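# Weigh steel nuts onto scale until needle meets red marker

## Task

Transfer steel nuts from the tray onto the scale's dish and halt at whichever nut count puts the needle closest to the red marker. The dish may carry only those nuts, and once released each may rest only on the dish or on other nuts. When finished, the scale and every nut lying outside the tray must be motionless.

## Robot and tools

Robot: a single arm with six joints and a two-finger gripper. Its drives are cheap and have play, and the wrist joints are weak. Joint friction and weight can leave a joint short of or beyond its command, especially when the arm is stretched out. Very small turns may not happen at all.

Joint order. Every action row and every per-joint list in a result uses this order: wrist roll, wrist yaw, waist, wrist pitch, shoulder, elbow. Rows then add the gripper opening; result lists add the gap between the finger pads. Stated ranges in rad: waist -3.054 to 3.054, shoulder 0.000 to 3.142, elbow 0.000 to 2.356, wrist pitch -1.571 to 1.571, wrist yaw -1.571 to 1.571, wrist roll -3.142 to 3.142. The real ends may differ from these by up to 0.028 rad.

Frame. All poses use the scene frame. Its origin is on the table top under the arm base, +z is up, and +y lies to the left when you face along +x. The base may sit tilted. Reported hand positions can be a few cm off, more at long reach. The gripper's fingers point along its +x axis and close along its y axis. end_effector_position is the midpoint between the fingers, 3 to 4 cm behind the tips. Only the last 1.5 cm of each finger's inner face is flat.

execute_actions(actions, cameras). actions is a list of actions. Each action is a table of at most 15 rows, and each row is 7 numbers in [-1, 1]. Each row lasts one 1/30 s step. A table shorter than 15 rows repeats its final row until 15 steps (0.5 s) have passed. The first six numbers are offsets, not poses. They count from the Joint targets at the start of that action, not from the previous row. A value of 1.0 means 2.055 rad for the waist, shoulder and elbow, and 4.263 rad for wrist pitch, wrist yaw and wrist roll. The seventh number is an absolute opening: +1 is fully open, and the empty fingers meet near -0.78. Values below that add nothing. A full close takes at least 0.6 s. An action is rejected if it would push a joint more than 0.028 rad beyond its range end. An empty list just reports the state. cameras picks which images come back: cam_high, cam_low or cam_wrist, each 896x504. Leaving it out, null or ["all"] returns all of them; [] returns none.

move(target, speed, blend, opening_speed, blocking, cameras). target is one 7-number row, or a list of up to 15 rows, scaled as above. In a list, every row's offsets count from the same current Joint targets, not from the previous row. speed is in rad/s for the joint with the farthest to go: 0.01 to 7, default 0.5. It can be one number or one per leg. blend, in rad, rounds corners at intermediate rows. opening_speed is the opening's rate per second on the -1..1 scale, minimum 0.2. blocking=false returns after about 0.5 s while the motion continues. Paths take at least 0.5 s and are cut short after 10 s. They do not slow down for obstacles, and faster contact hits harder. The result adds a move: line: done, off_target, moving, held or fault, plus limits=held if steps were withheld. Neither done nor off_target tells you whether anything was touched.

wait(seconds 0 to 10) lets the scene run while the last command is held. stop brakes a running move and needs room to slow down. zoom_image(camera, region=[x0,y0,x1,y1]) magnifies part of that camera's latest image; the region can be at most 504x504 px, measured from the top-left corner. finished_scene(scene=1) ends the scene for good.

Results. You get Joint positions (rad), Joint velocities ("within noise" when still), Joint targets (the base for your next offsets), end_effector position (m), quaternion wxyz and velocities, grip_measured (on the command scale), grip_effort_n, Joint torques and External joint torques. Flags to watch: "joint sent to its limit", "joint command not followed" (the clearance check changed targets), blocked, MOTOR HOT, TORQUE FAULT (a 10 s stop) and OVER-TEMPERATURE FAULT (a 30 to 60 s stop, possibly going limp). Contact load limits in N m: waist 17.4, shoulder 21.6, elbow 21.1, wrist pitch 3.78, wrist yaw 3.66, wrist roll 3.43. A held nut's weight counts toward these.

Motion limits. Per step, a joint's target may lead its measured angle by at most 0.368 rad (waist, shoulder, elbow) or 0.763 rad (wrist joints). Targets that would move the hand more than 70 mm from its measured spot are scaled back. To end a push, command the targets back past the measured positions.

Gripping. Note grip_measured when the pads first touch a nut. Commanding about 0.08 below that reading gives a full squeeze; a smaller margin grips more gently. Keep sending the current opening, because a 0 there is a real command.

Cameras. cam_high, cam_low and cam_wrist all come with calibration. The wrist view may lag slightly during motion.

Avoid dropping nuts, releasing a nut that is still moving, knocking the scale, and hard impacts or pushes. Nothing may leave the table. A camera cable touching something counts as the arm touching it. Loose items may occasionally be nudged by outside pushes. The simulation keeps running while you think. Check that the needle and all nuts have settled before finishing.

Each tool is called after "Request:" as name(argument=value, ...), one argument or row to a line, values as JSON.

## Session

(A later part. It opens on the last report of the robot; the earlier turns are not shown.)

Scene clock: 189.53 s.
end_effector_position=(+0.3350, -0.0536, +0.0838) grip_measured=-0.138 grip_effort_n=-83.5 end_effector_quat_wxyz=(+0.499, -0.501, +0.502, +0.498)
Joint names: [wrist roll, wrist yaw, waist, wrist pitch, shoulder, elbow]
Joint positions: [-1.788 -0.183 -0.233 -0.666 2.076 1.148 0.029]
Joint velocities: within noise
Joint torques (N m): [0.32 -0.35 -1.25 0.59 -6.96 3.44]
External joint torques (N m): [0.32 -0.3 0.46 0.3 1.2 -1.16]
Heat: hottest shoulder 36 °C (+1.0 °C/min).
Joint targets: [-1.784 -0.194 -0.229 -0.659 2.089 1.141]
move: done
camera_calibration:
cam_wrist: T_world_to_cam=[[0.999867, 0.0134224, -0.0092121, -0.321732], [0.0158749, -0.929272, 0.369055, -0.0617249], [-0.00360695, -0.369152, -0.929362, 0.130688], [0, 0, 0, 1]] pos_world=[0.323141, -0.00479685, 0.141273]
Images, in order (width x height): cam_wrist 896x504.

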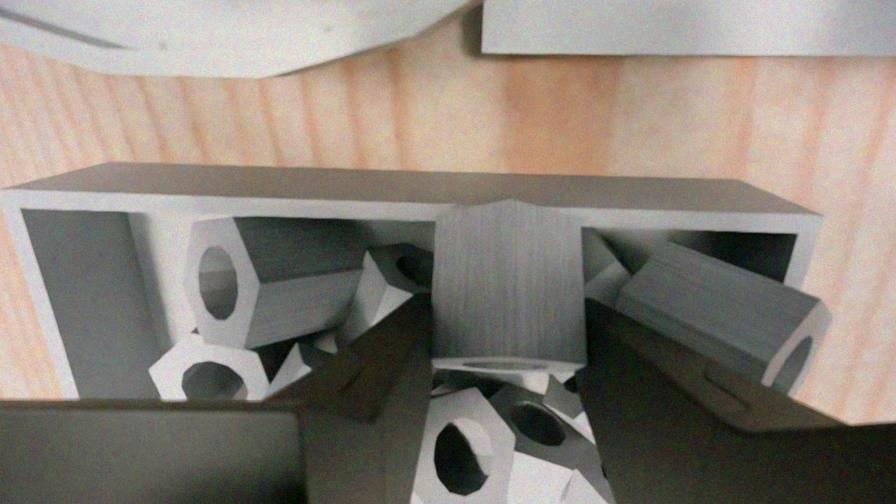

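Request:
move(
  target=[
    [-0.0110,0,-0.0215,-0.0680,-0.0758,0.0686,-0.17],
    [0.0238,0.0019,0.0495,-0.0969,-0.1801,0.0375,-0.17],
  ],
  speed=[0.35,0.6],
  blend=[0.08,0],
)

Request:
zoom_image(
  camera="cam_high",
  region=[440, 170, 640, 330],
)

Scene clock: 199.23 s.
end_effector_position=(+0.3071, +0.0083, +0.1993) grip_measured=-0.138 grip_effort_n=-83.5 end_effector_quat_wxyz=(+0.498, -0.502, +0.501, +0.499)
Joint names: [wrist roll, wrist yaw, waist, wrist pitch, shoulder, elbow]
Joint positions: [-1.686 -0.183 -0.128 -1.072 1.729 1.227 0.029]
Joint velocities: within noise
Joint torques (N m): [0.32 -0.04 -1.41 0.09 -8.17 4.08]
External joint torques (N m): [0.32 0 0.02 -0.21 -1.39 -1.51]
Heat: hottest shoulder 36 °C (+1.0 °C/min).
Joint targets: [-1.682 -0.186 -0.127 -1.072 1.718 1.218]
move: done
camera_calibration:
cam_wrist: T_world_to_cam=[[0.999781, 0.0189048, -0.00893851, -0.29368], [0.020871, -0.928662, 0.370339, -0.0482257], [-0.00129968, -0.370444, -0.928854, 0.260044], [0, 0, 0, 1]] pos_world=[0.29496, 0.0570983, 0.256777]

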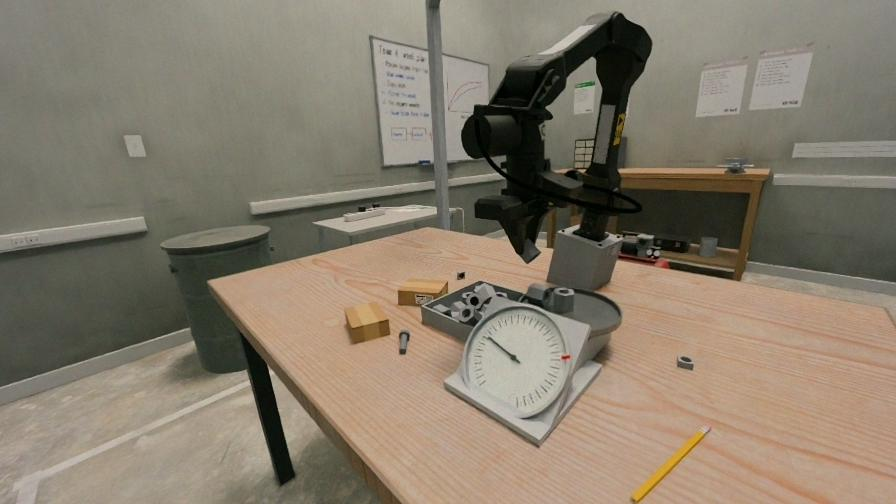

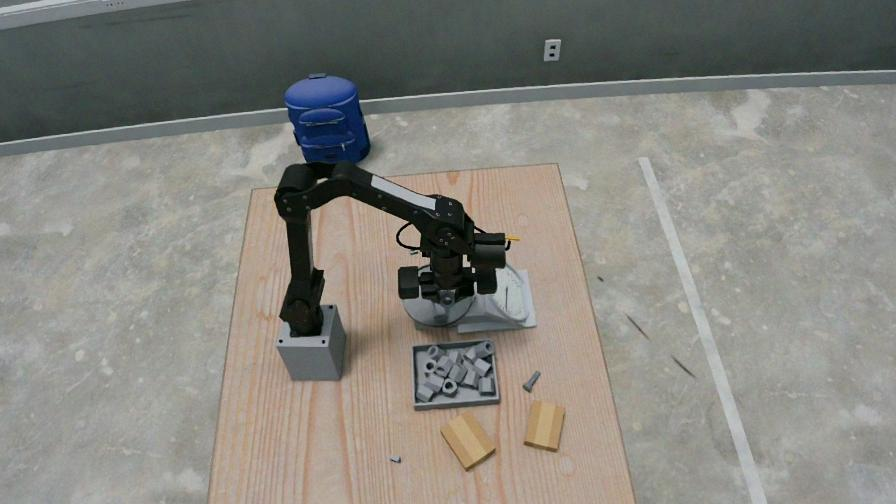

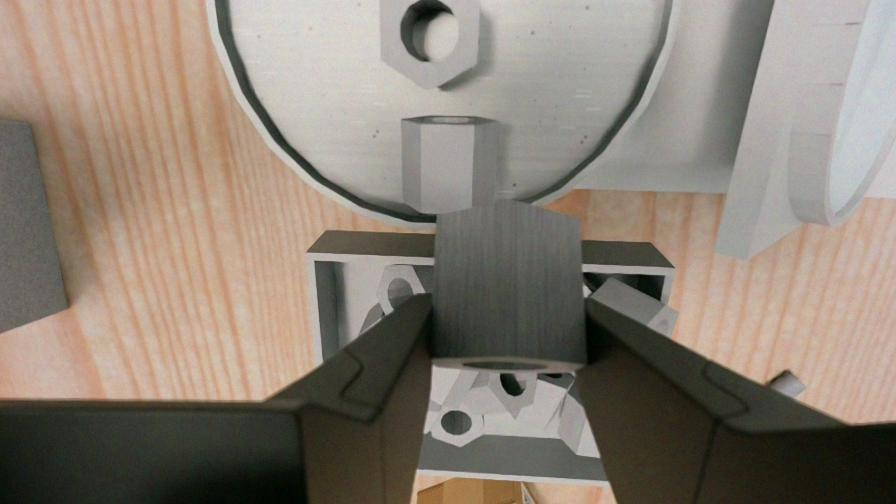

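Scaled by 2.520.

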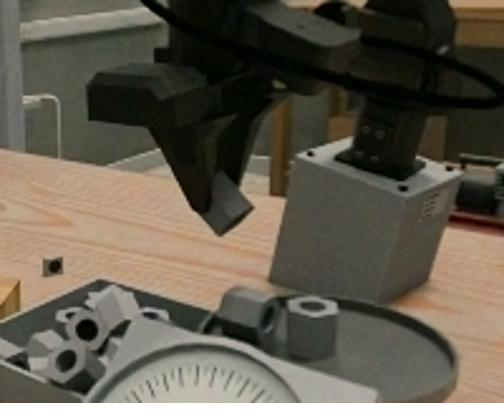

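Request:
move(
  target=[
    [0.0038,-0.1551,0.0228,0.0566,0.0330,-0.1093,-0.17],
    [0.0127,-0.1569,0.0352,0.0976,0.0761,-0.1459,-0.17],
  ],
  speed=[0.6,0.3],
  blend=[0.05,0],
)

Request:
zoom_image(
  camera="cam_high",
  region=[480, 190, 660, 340],
)

Scene clock: 202.70 s.
end_effector_position=(+0.2893, +0.1019, +0.1223) grip_measured=-0.138 grip_effort_n=-83.5 end_effector_quat_wxyz=(+0.633, -0.314, +0.316, +0.634)
Joint names: [wrist roll, wrist yaw, waist, wrist pitch, shoulder, elbow]
Joint positions: [-1.633 -0.837 -0.058 -0.661 1.867 0.926 0.029]
Joint velocities: within noise
Joint torques (N m): [0.35 -0.98 -1.15 0.47 -5.89 3.2]
External joint torques (N m): [0.35 -0.55 0.28 0.23 0.8 -1.19]
Heat: hottest shoulder 36 °C (+0.0 °C/min).
Joint targets: [-1.628 -0.855 -0.055 -0.656 1.875 0.918]
move: done
camera_calibration:
cam_wrist: T_world_to_cam=[[0.99983, 0.0184403, 0.000109151, -0.279462], [0.0177765, -0.962233, -0.271646, 0.150433], [-0.00490419, 0.271602, -0.962397, 0.162903], [0, 0, 0, 1]] pos_world=[0.27754, 0.10566, 0.197672]

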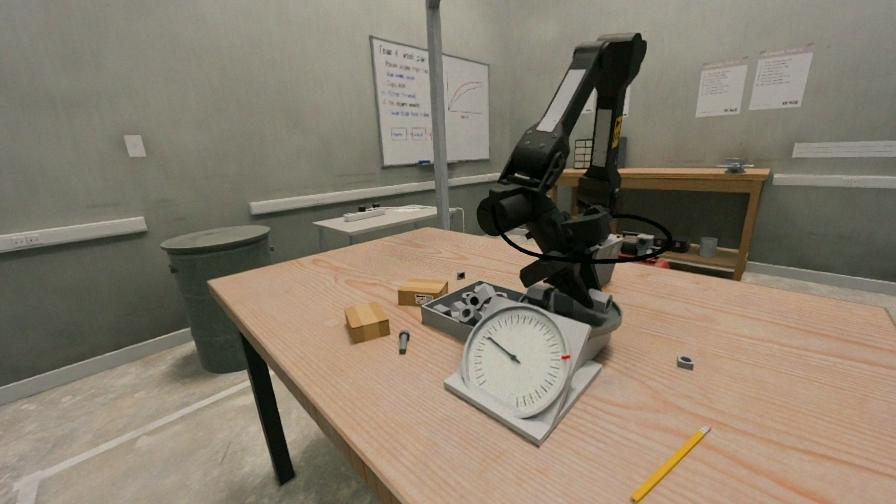

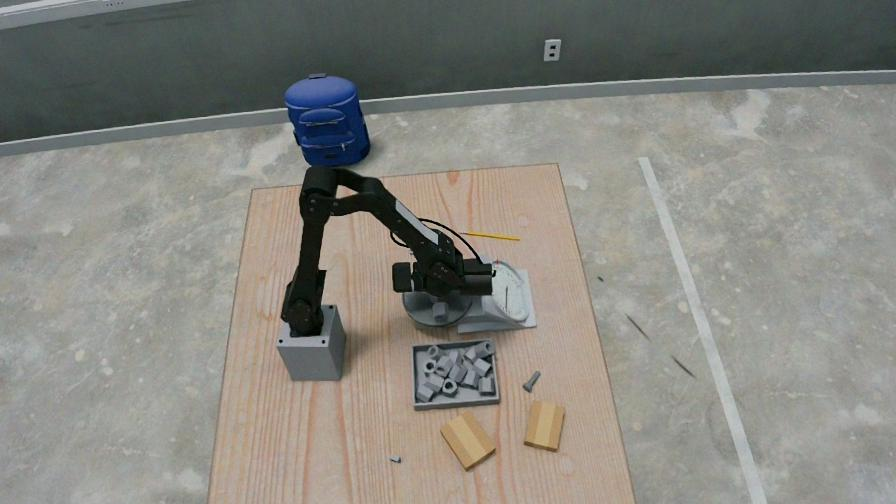

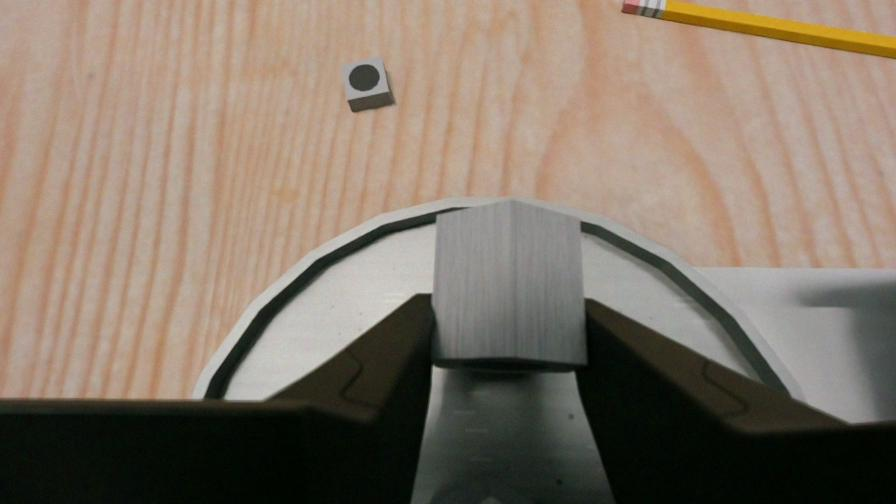

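Scaled by 2.800.

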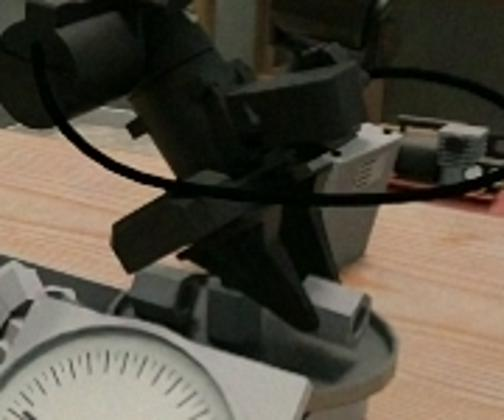

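Request:
move(
  target=[0.0045, -0.0016, 0.0061, 0.0211, 0.0219, -0.0131, -0.17],
  speed=0.12,
  cameras=["cam_high"],
)

Request:
zoom_image(
  camera="cam_high",
  region=[462, 250, 642, 420],
)

Scene clock: 205.43 s.
end_effector_position=(+0.2902, +0.1034, +0.1076) grip_measured=-0.138 grip_effort_n=-83.5 end_effector_quat_wxyz=(+0.636, -0.312, +0.309, +0.634)
Joint names: [wrist roll, wrist yaw, waist, wrist pitch, shoulder, elbow]
Joint positions: [-1.614 -0.85 -0.048 -0.575 1.906 0.899 0.029]
Joint velocities: within noise
Joint torques (N m): [0.35 -0.73 -0.87 0.84 -5.3 2.98]
External joint torques (N m): [0.35 -0.27 0.52 0.57 1.51 -1.22]
Heat: hottest shoulder 36 °C (+0.0 °C/min).
Joint targets: [-1.609 -0.862 -0.042 -0.566 1.920 0.891]
move: done
Images, in order (width x height): cam_high 896x504.

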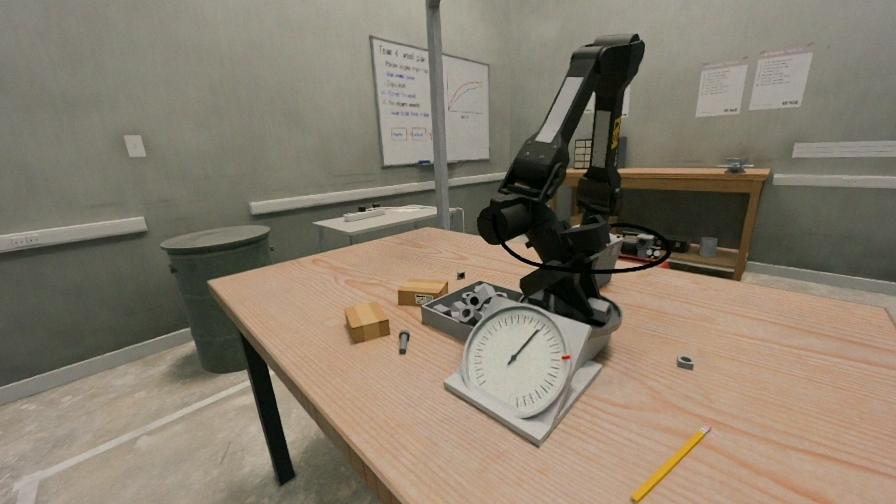

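Scaled by 2.800.

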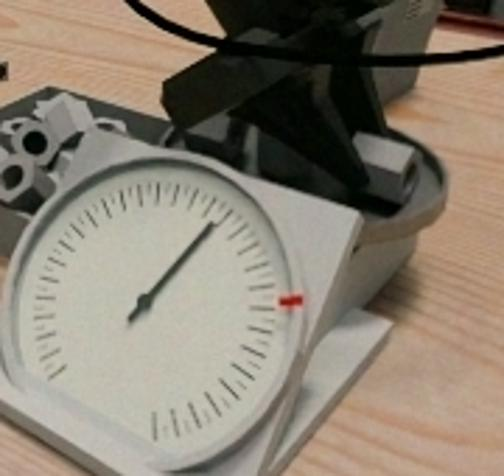

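Request:
execute_actions(
  actions=[],
  cameras=["cam_wrist", "cam_low"],
)

Request:
zoom_image(
  camera="cam_low",
  region=[380, 230, 560, 345],
)

Scene clock: 205.90 s.
end_effector_position=(+0.2902, +0.1033, +0.1075) grip_measured=-0.138 grip_effort_n=-83.5 end_effector_quat_wxyz=(+0.636, -0.312, +0.309, +0.634)
Joint names: [wrist roll, wrist yaw, waist, wrist pitch, shoulder, elbow]
Joint positions: [-1.614 -0.85 -0.048 -0.575 1.907 0.899 0.029]
Joint velocities: within noise
Joint torques (N m): [0.35 -0.72 -0.87 0.84 -5.32 2.98]
External joint torques (N m): [0.34 -0.28 0.55 0.58 1.43 -1.17]
Heat: hottest shoulder 36 °C (+0.0 °C/min).
Joint targets: [-1.609 -0.862 -0.042 -0.566 1.920 0.891]
Tool commands: gripper/opening=-0.17
camera_calibration:
cam_wrist: T_world_to_cam=[[0.999835, 0.016753, 0.0070517, -0.280889], [0.0180666, -0.958558, -0.284323, 0.148692], [0.00199622, 0.284403, -0.958703, 0.144574], [0, 0, 0, 1]] pos_world=[0.277867, 0.106118, 0.18286]
Images, in order (width x height): cam_low 896x504, cam_wrist 896x504.

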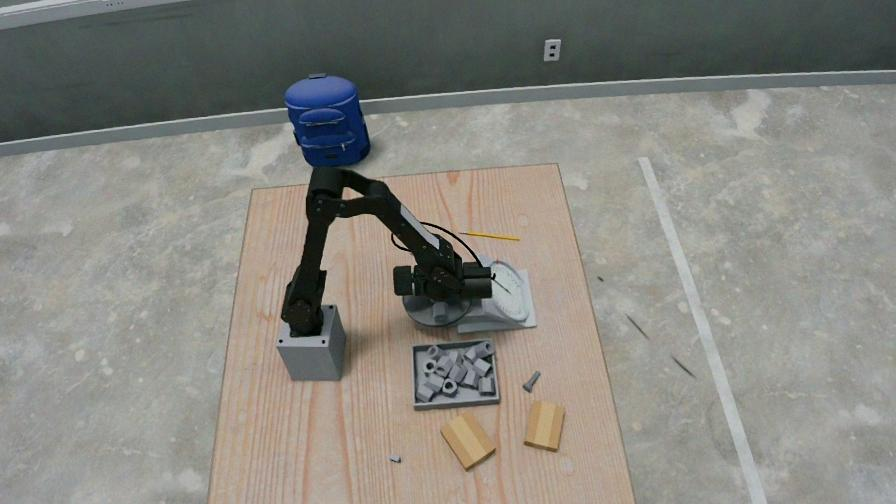

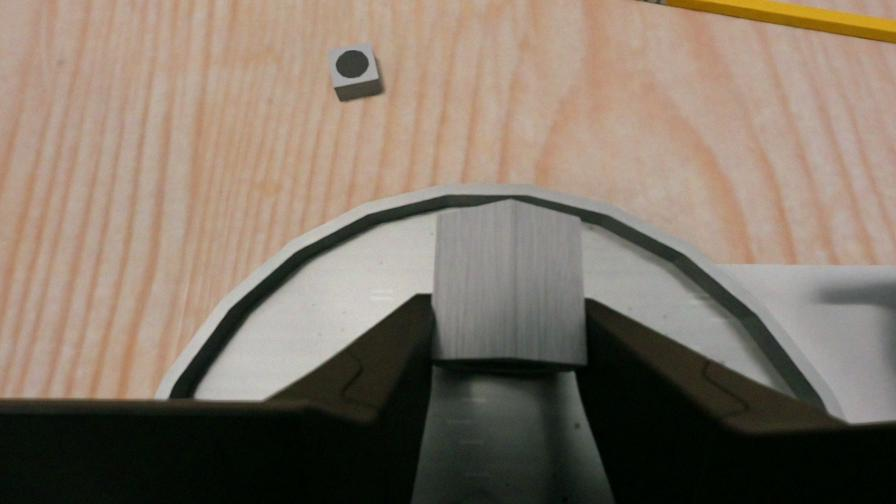

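Scaled by 2.800.

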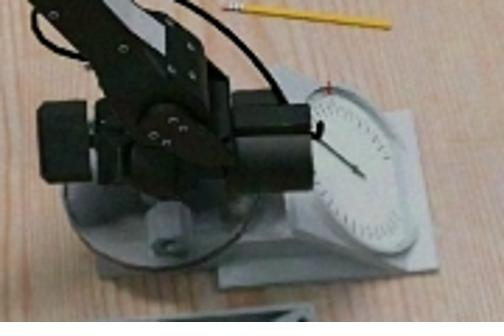

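Request:
move(
  target=[
    [-0.0045,0,-0.0063,-0.0211,-0.0243,0.0141,-0.17],
    [0.0049,0.0002,0.0063,-0.0166,-0.0334,0.0138,-0.17],
    [0.0075,0.0002,0.0112,-0.0007,-0.0123,0.0010,-0.17],
  ],
  speed=[0.2,0.2,0.12],
  blend=[0.01,0.01,0],
  cameras=["cam_high", "cam_wrist"],
)

Request:
zoom_image(
  camera="cam_high",
  region=[462, 250, 642, 420],
)

Scene clock: 211.97 s.
end_effector_position=(+0.2899, +0.1116, +0.1118) grip_measured=-0.138 grip_effort_n=-83.5 end_effector_quat_wxyz=(+0.635, -0.311, +0.310, +0.636)
Joint names: [wrist roll, wrist yaw, waist, wrist pitch, shoulder, elbow]
Joint positions: [-1.582 -0.85 -0.023 -0.575 1.886 0.901 0.029]
Joint velocities: within noise
Joint torques (N m): [0.33 -0.69 -1.11 0.58 -5.9 3.11]
External joint torques (N m): [0.33 -0.24 0.3 0.3 0.85 -1.12]
Heat: hottest shoulder 35 °C (+0.0 °C/min).
Joint targets: [-1.577 -0.861 -0.020 -0.569 1.895 0.893]
move: done
camera_calibration:
cam_wrist: T_world_to_cam=[[0.999782, 0.0205399, 0.0038014, -0.280757], [0.0207725, -0.958457, -0.284481, 0.157139], [-0.00219971, 0.284497, -0.958674, 0.147485], [0, 0, 0, 1]] pos_world=[0.277756, 0.114418, 0.187161]
Images, in order (width x height): cam_high 896x504, cam_wrist 896x504.

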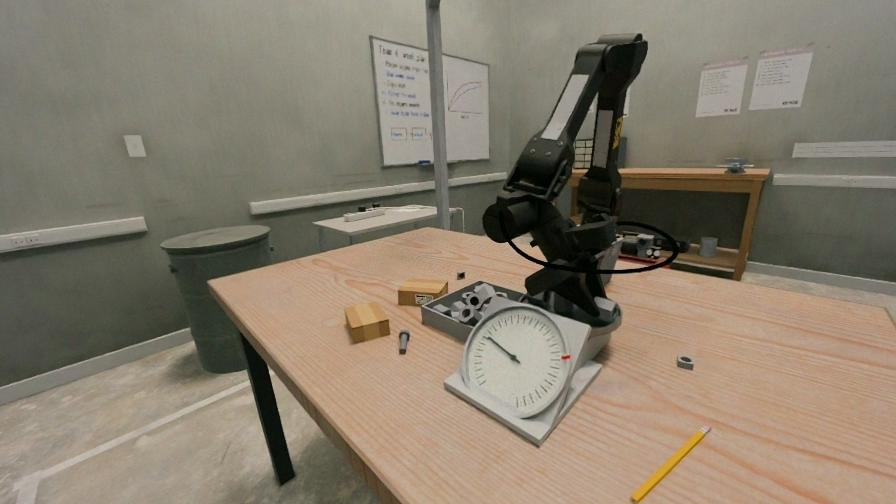

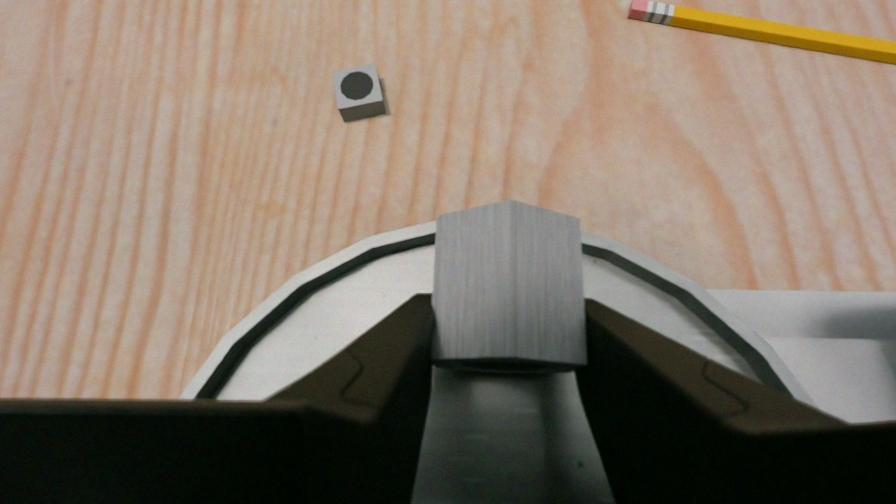

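Scaled by 2.800.

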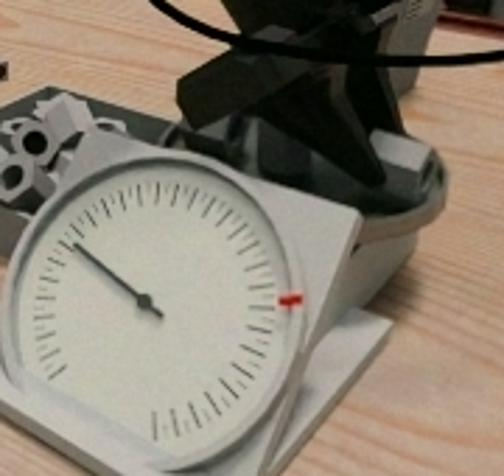

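Request:
move(
  target=[0.0011, 0, 0.0016, 0.0057, 0.0065, -0.0035, -0.17],
  speed=0.1,
  cameras=["cam_high"],
)

Request:
zoom_image(
  camera="cam_high",
  region=[462, 250, 642, 420],
)

Scene clock: 213.40 s.
end_effector_position=(+0.2899, +0.1116, +0.1081) grip_measured=-0.138 grip_effort_n=-83.5 end_effector_quat_wxyz=(+0.635, -0.311, +0.310, +0.635)
Joint names: [wrist roll, wrist yaw, waist, wrist pitch, shoulder, elbow]
Joint positions: [-1.577 -0.85 -0.02 -0.555 1.895 0.894 0.029]
Joint velocities: within noise
Joint torques (N m): [0.35 -0.69 -0.99 0.88 -5.43 2.96]
External joint torques (N m): [0.35 -0.25 0.43 0.57 1.33 -1.27]
Heat: hottest shoulder 35 °C (+0.0 °C/min).
Joint targets: [-1.572 -0.861 -0.016 -0.544 1.908 0.886]
move: done
Images, in order (width x height): cam_high 896x504.

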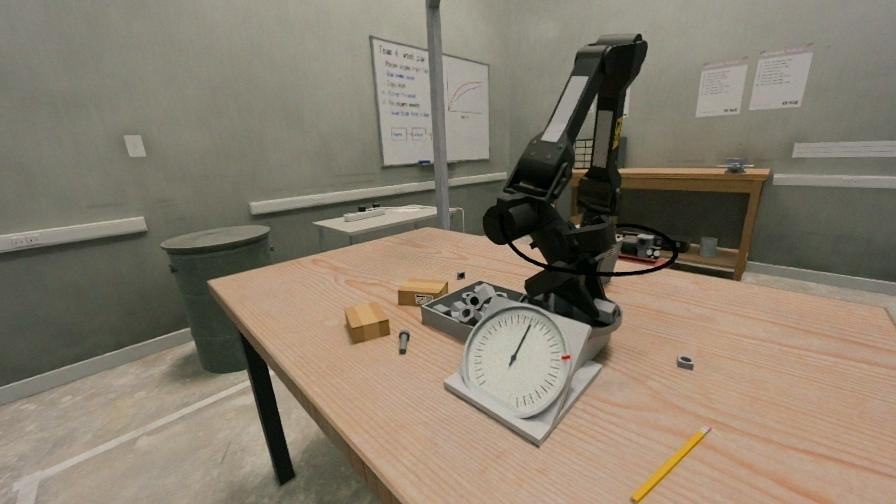

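Scaled by 2.800.

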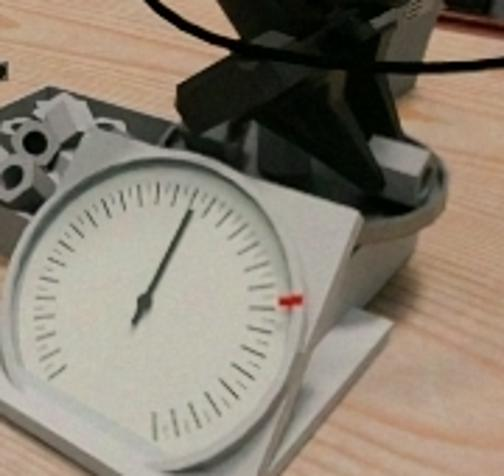

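Request:
move(
  target=[0, 0, 0, 0, 0, 0, 0.45],
  opening_speed=0.25,
  cameras=["cam_high", "cam_wrist"],
)

Request:
zoom_image(
  camera="cam_high",
  region=[462, 250, 642, 420],
)

Scene clock: 218.50 s.
end_effector_position=(+0.2906, +0.1116, +0.1076) grip_measured=+0.447 grip_effort_n=13.3 end_effector_quat_wxyz=(+0.635, -0.313, +0.308, +0.635)
Joint names: [wrist roll, wrist yaw, waist, wrist pitch, shoulder, elbow]
Joint positions: [-1.577 -0.85 -0.02 -0.549 1.897 0.894 0.055]
Joint velocities: within noise
Joint torques (N m): [0.33 -0.69 -1.06 0.51 -5.62 3.02]
External joint torques (N m): [0.33 -0.24 0.35 0.22 1.18 -1.18]
Heat: hottest shoulder 35 °C (-1.0 °C/min).
Joint targets: [-1.572 -0.861 -0.016 -0.544 1.908 0.886]
move: done
camera_calibration:
cam_wrist: T_world_to_cam=[[0.999738, 0.0211132, 0.00887583, -0.282042], [0.0227658, -0.958444, -0.284371, 0.155237], [0.00250299, 0.284499, -0.958673, 0.142084], [0, 0, 0, 1]] pos_world=[0.278079, 0.114318, 0.18286]
Images, in order (width x height): cam_high 896x504, cam_wrist 896x504.

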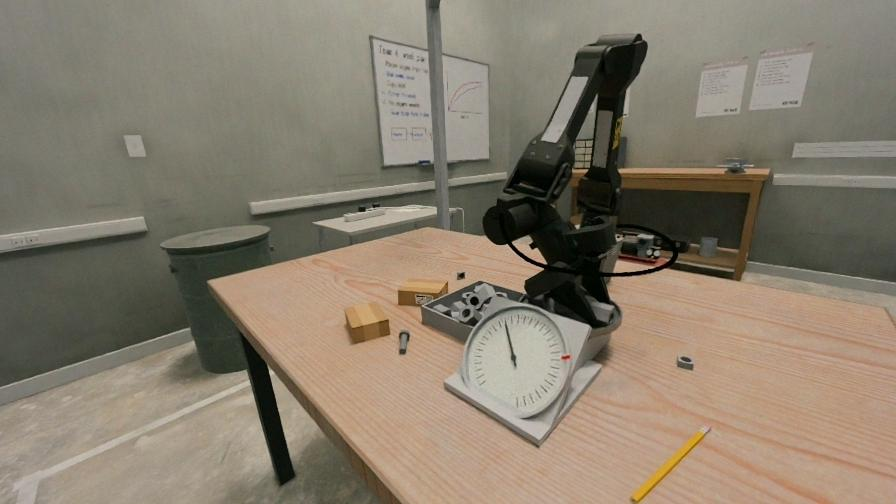

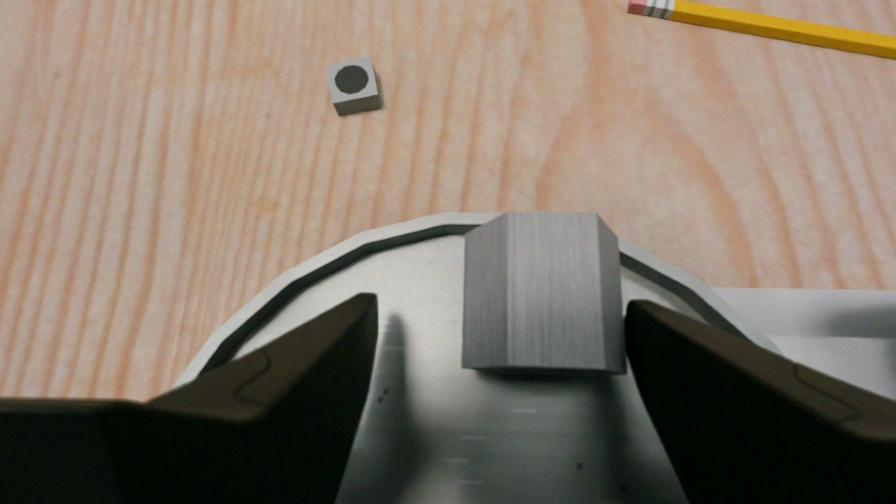

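Scaled by 2.800.

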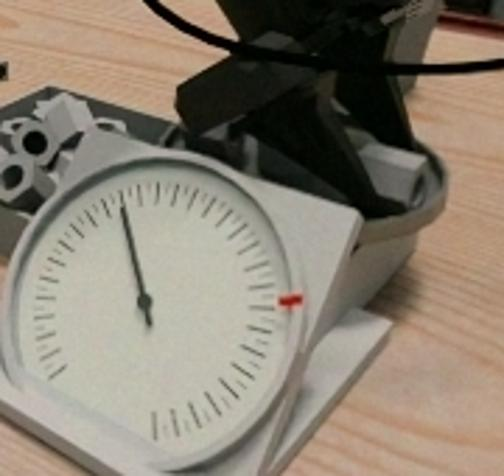

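Request:
move(
  target=[
    [0,0,0,0,0,0,0.6],
    [-0.0220,0.0032,-0.0312,-0.0672,-0.0594,0.0522,0.6],
    [-0.0259,0.1583,-0.0542,-0.1238,-0.0920,0.1616,0.6],
    [-0.1016,0.1607,-0.2083,-0.1288,-0.0054,0.2302,0.6],
  ],
  speed=[0.3,0.3,0.7,0.9],
  blend=[0,0.04,0.1,0],
)

Request:
zoom_image(
  camera="cam_wrist",
  region=[260, 0, 500, 180],
)

Request:
zoom_image(
  camera="cam_wrist",
  region=[460, 0, 720, 180],
)

Request:
zoom_image(
  camera="cam_wrist",
  region=[280, 140, 500, 310],
)

Request:
zoom_image(
  camera="cam_wrist",
  region=[460, 140, 680, 310],
)

Request:
zoom_image(
  camera="cam_high",
  region=[462, 270, 642, 420],
)

Scene clock: 224.97 s.
end_effector_position=(+0.3126, -0.0995, +0.2019) grip_measured=+0.598 grip_effort_n=12.8 end_effector_quat_wxyz=(+0.503, -0.499, +0.503, +0.495)
Joint names: [wrist roll, wrist yaw, waist, wrist pitch, shoulder, elbow]
Joint positions: [-1.992 -0.177 -0.445 -1.094 1.885 1.349 0.062]
Joint velocities: within noise
Joint torques (N m): [-0.38 0.13 -1.51 0.08 -6.49 6.04]
External joint torques (N m): [-0.38 0.17 0.01 -0.22 0.99 0.45]
Heat: hottest shoulder 35 °C (-2.0 °C/min).
Joint targets: [-2.006 -0.176 -0.444 -1.093 1.897 1.359]
move: done
camera_calibration:
cam_wrist: T_world_to_cam=[[0.999981, 0.00299616, -0.00540404, -0.299458], [0.00477364, -0.929908, 0.367761, -0.143904], [-0.00392339, -0.36778, -0.929905, 0.223855], [0, 0, 0, 1]] pos_world=[0.301018, -0.0505909, 0.259468]

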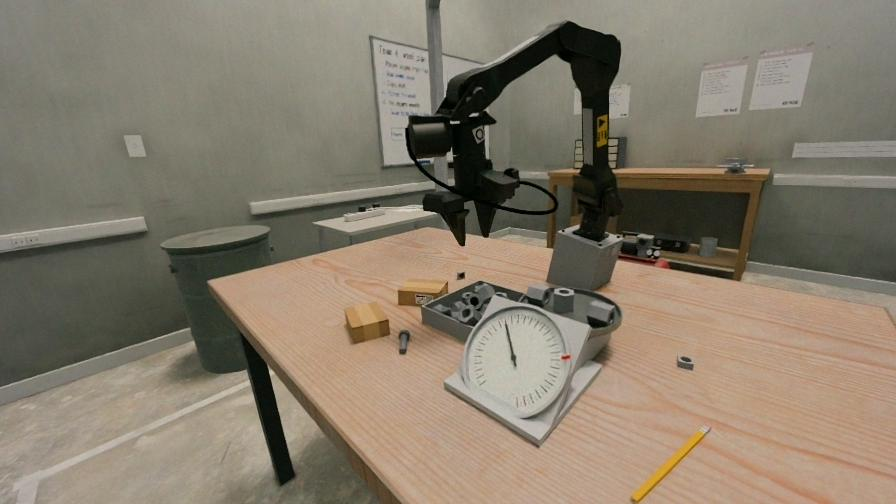

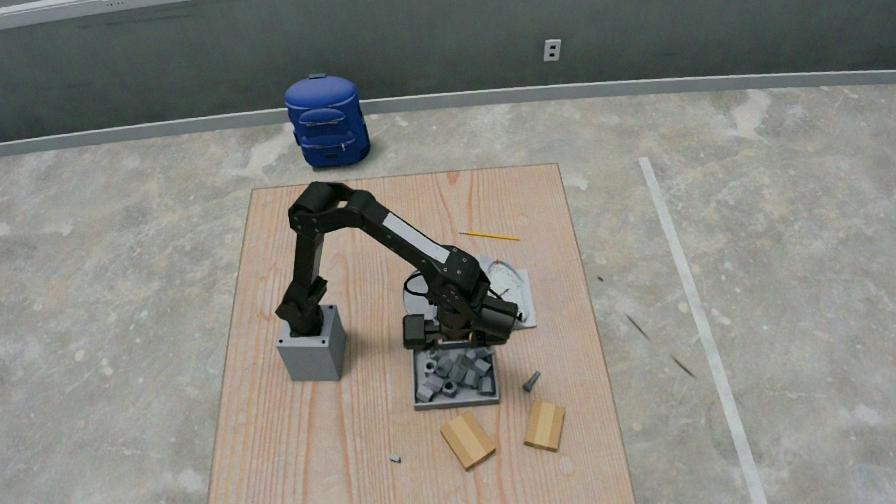

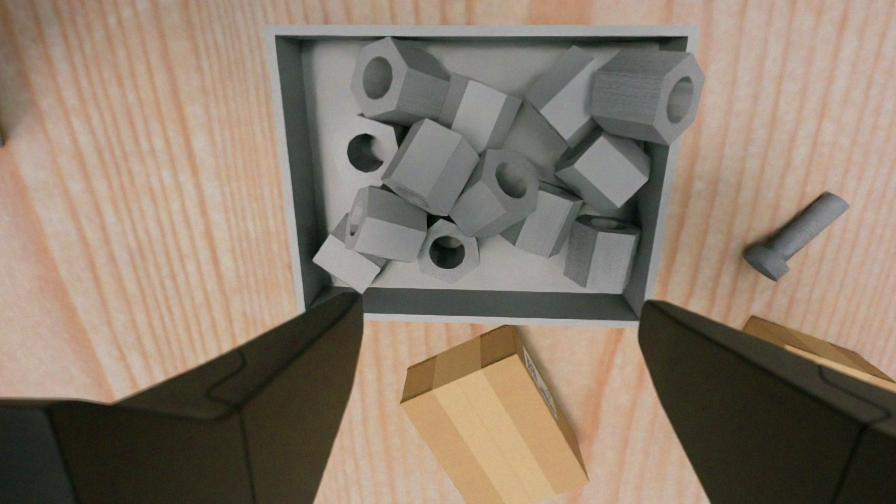

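Scaled by 2.100.

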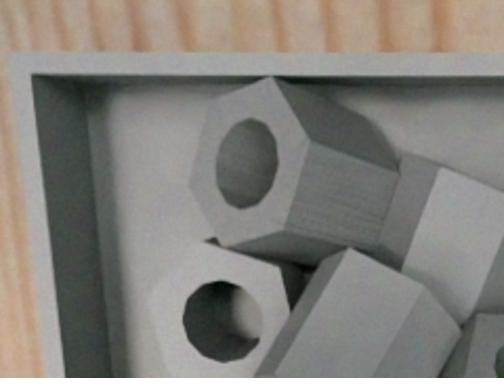

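Scaled by 1.938.

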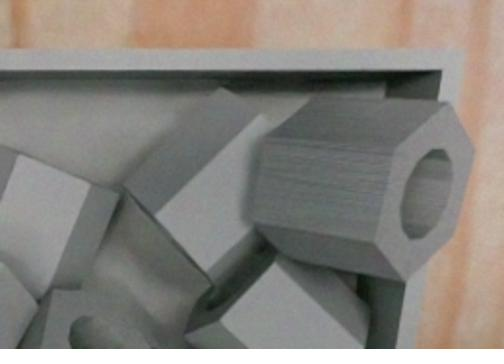

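Scaled by 2.291.

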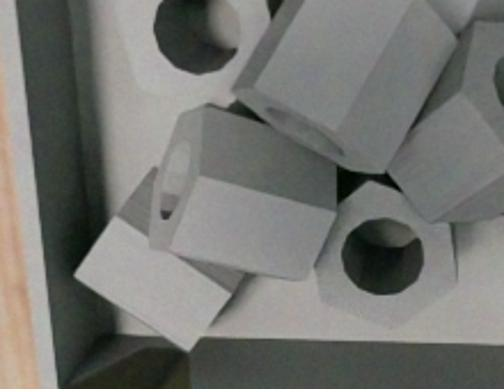

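Scaled by 2.291.

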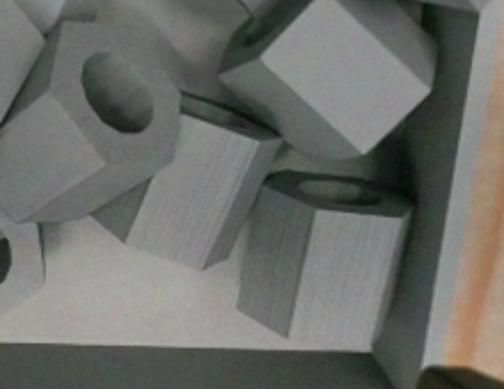

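Scaled by 2.800.

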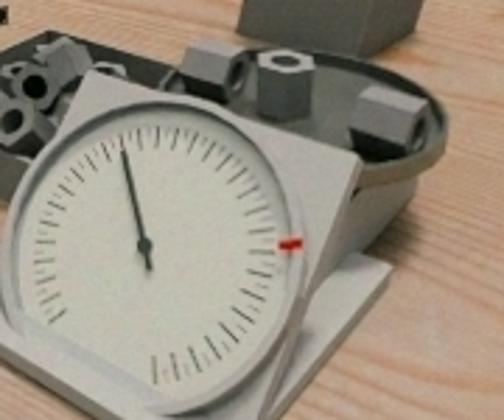

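Request:
move(
  target=[-0.0326, 0.0005, -0.0226, 0.0864, 0.1061, -0.0837, -0.47],
  speed=0.5,
  cameras=["cam_wrist"],
)

Request:
zoom_image(
  camera="cam_wrist",
  region=[300, 120, 700, 340],
)

Scene clock: 233.20 s.
end_effector_position=(+0.3119, -0.1359, +0.1005) grip_measured=-0.468 grip_effort_n=-14.7 end_effector_quat_wxyz=(-0.479, +0.521, -0.479, -0.519)
Joint names: [wrist roll, wrist yaw, waist, wrist pitch, shoulder, elbow]
Joint positions: [-2.13 -0.175 -0.488 -0.732 2.104 1.196 0.014]
Joint velocities: within noise
Joint torques (N m): [-0.38 0.19 -1.85 0.49 -7.19 3.28]
External joint torques (N m): [-0.38 0.24 -0.23 0.19 1.12 -1.64]
Heat: hottest shoulder 35 °C (-1.0 °C/min).
Joint targets: [-2.145 -0.174 -0.491 -0.725 2.115 1.187]
move: done
camera_calibration:
cam_wrist: T_world_to_cam=[[0.995278, 0.0967896, -0.00735951, -0.284894], [0.0927599, -0.926018, 0.365904, -0.167272], [0.0286007, -0.364859, -0.930623, 0.106437], [0, 0, 0, 1]] pos_world=[0.296021, -0.0884882, 0.158161]
Images, in order (width x height): cam_wrist 896x504.

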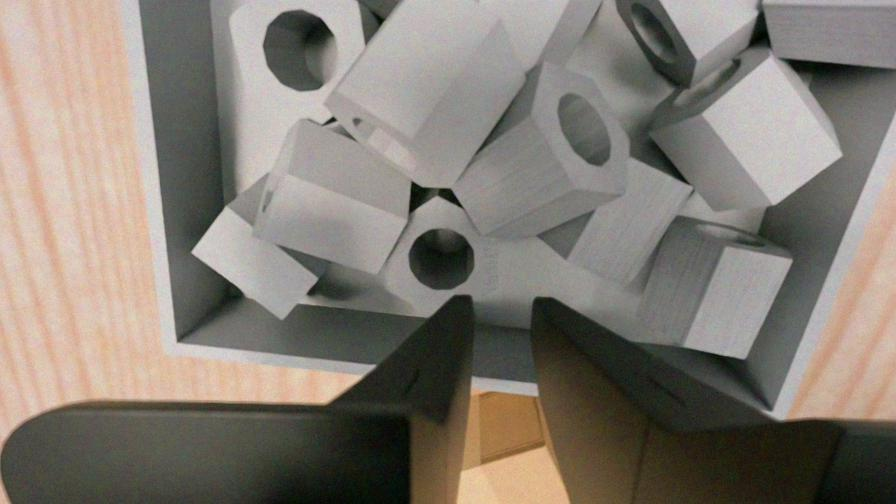

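Scaled by 1.260.

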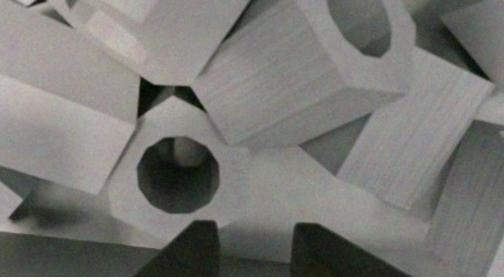

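Request:
move(
  target=[
    [0, 0, 0.0055, 0.0174, 0.02, -0.0151, -0.47],
  ],
  speed=0.2,
  cameras=["cam_wrist"],
)

Scene clock: 241.03 s.
end_effector_position=(+0.3107, -0.1373, +0.0815) grip_measured=-0.468 grip_effort_n=-14.2 end_effector_quat_wxyz=(-0.478, +0.523, -0.477, -0.519)
Joint names: [wrist roll, wrist yaw, waist, wrist pitch, shoulder, elbow]
Joint positions: [-2.131 -0.175 -0.483 -0.658 2.143 1.166 0.014]
Joint velocities: within noise
Joint torques (N m): [-0.39 0.19 -1.22 0.51 -6.98 3.17]
External joint torques (N m): [-0.39 0.23 0.41 0.21 1.35 -1.47]
Heat: hottest shoulder 36 °C (+0.0 °C/min).
Joint targets: [-2.145 -0.174 -0.479 -0.651 2.156 1.156]
move: done
camera_calibration:
cam_wrist: T_world_to_cam=[[0.994624, 0.103427, -0.00509885, -0.282662], [0.0980497, -0.924784, 0.367641, -0.163109], [0.0333089, -0.366165, -0.929954, 0.0866095], [0, 0, 0, 1]] pos_world=[0.29425, -0.0898921, 0.139067]
Images, in order (width x height): cam_wrist 896x504.

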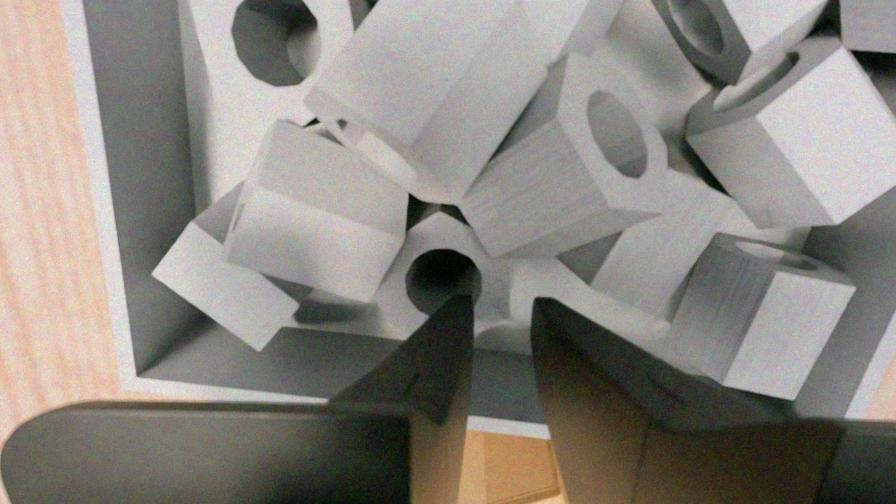

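Request:
zoom_image(
  camera="cam_wrist",
  region=[360, 180, 700, 380],
)

Scaled by 1.482.

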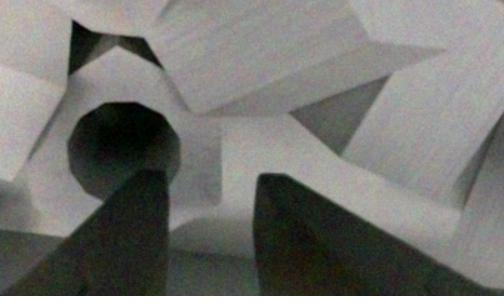

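Request:
move(
  target=[
    [0.0019, 0, 0.003, 0.0136, 0.0187, -0.0099, -0.47],
  ],
  speed=0.1,
  cameras=["cam_wrist"],
)

Scene clock: 249.07 s.
end_effector_position=(+0.3150, -0.1414, +0.0744) grip_measured=-0.468 grip_effort_n=-14.2 end_effector_quat_wxyz=(-0.477, +0.536, -0.475, -0.510)
Joint names: [wrist roll, wrist yaw, waist, wrist pitch, shoulder, elbow]
Joint positions: [-2.131 -0.169 -0.482 -0.6 2.158 1.153 0.014]
Joint velocities: within noise
Joint torques (N m): [-0.08 -0.03 -0.85 0.54 -4.3 2.42]
External joint torques (N m): [-0.08 0 0.8 0.21 4.02 -2.13]
Heat: hottest shoulder 36 °C (+0.0 °C/min).
Joint targets: [-2.136 -0.174 -0.473 -0.593 2.194 1.136]
move: off_target; the shoulder is farthest, 0.036 rad from its target
camera_calibration:
cam_wrist: T_world_to_cam=[[0.993764, 0.110252, 0.0166494, -0.286918], [0.0952257, -0.916867, 0.387668, -0.16413], [0.0580064, -0.383665, -0.921649, 0.0675211], [0, 0, 0, 1]] pos_world=[0.296842, -0.0929465, 0.130636]
Images, in order (width x height): cam_wrist 896x504.

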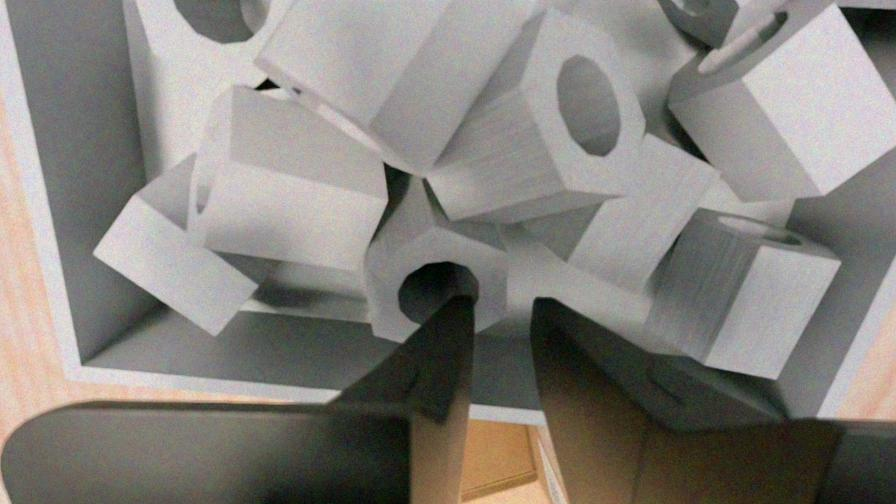

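Request:
zoom_image(
  camera="cam_wrist",
  region=[340, 180, 620, 380],
)

Request:
zoom_image(
  camera="cam_high",
  region=[560, 180, 896, 420],
)

Scaled by 1.800.

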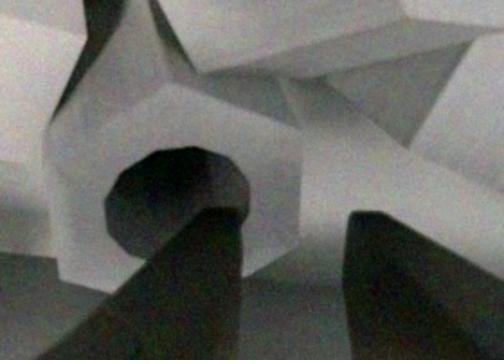

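This scene's latest camera images include none from cam_high. They are from: cam_wrist. cam_high's image comes with the result of a call that names it in "cameras".

Request:
move(
  target=[
    [0, 0, -0.003, -0.0136, -0.0207, 0.0109, -0.47],
  ],
  speed=0.2,
)

Scene clock: 252.57 s.
end_effector_position=(+0.3080, -0.1373, +0.0765) grip_measured=-0.468 grip_effort_n=-13.7 end_effector_quat_wxyz=(-0.476, +0.521, -0.480, -0.522)
Joint names: [wrist roll, wrist yaw, waist, wrist pitch, shoulder, elbow]
Joint positions: [-2.131 -0.171 -0.482 -0.649 2.154 1.158 0.014]
Joint velocities: within noise
Joint torques (N m): [-0.08 -0.03 -1.42 -0.07 -8.76 4.1]
External joint torques (N m): [-0.08 0.01 0.24 -0.31 -0.51 -0.37]
Heat: hottest shoulder 36 °C (+0.0 °C/min).
Joint targets: [-2.136 -0.174 -0.479 -0.651 2.152 1.158]
move: done
camera_calibration:
cam_wrist: T_world_to_cam=[[0.994568, 0.102957, -0.0152794, -0.279235], [0.101371, -0.924838, 0.366603, -0.161878], [0.0236135, -0.366161, -0.930252, 0.0851246], [0, 0, 0, 1]] pos_world=[0.292118, -0.0897921, 0.134266]

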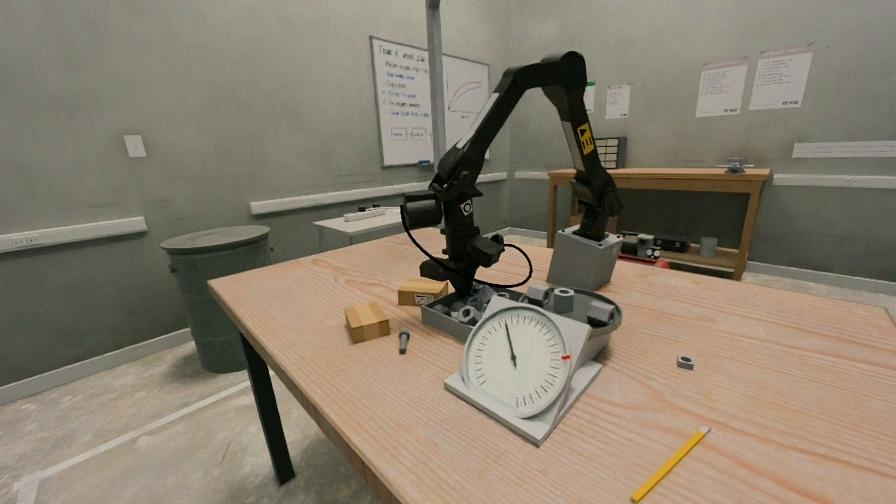

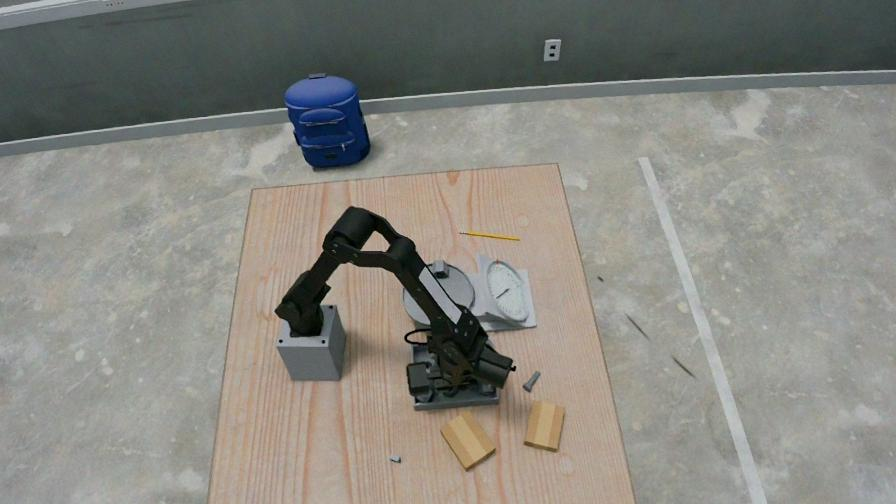

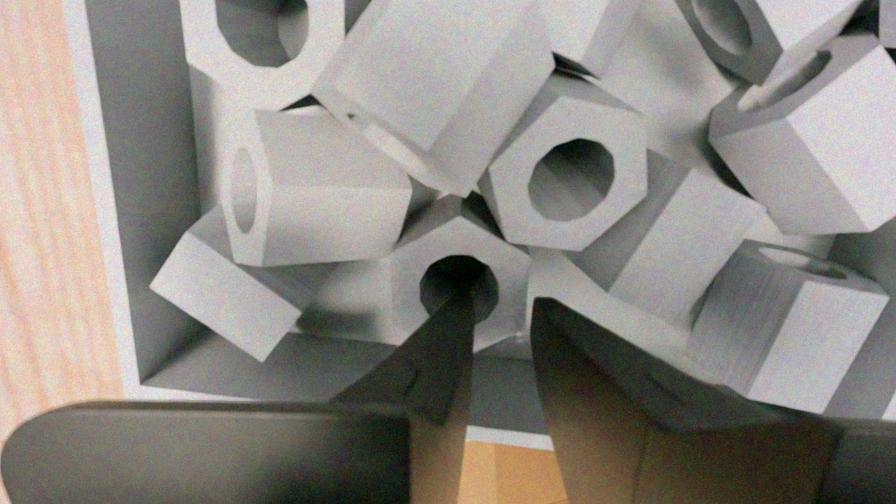

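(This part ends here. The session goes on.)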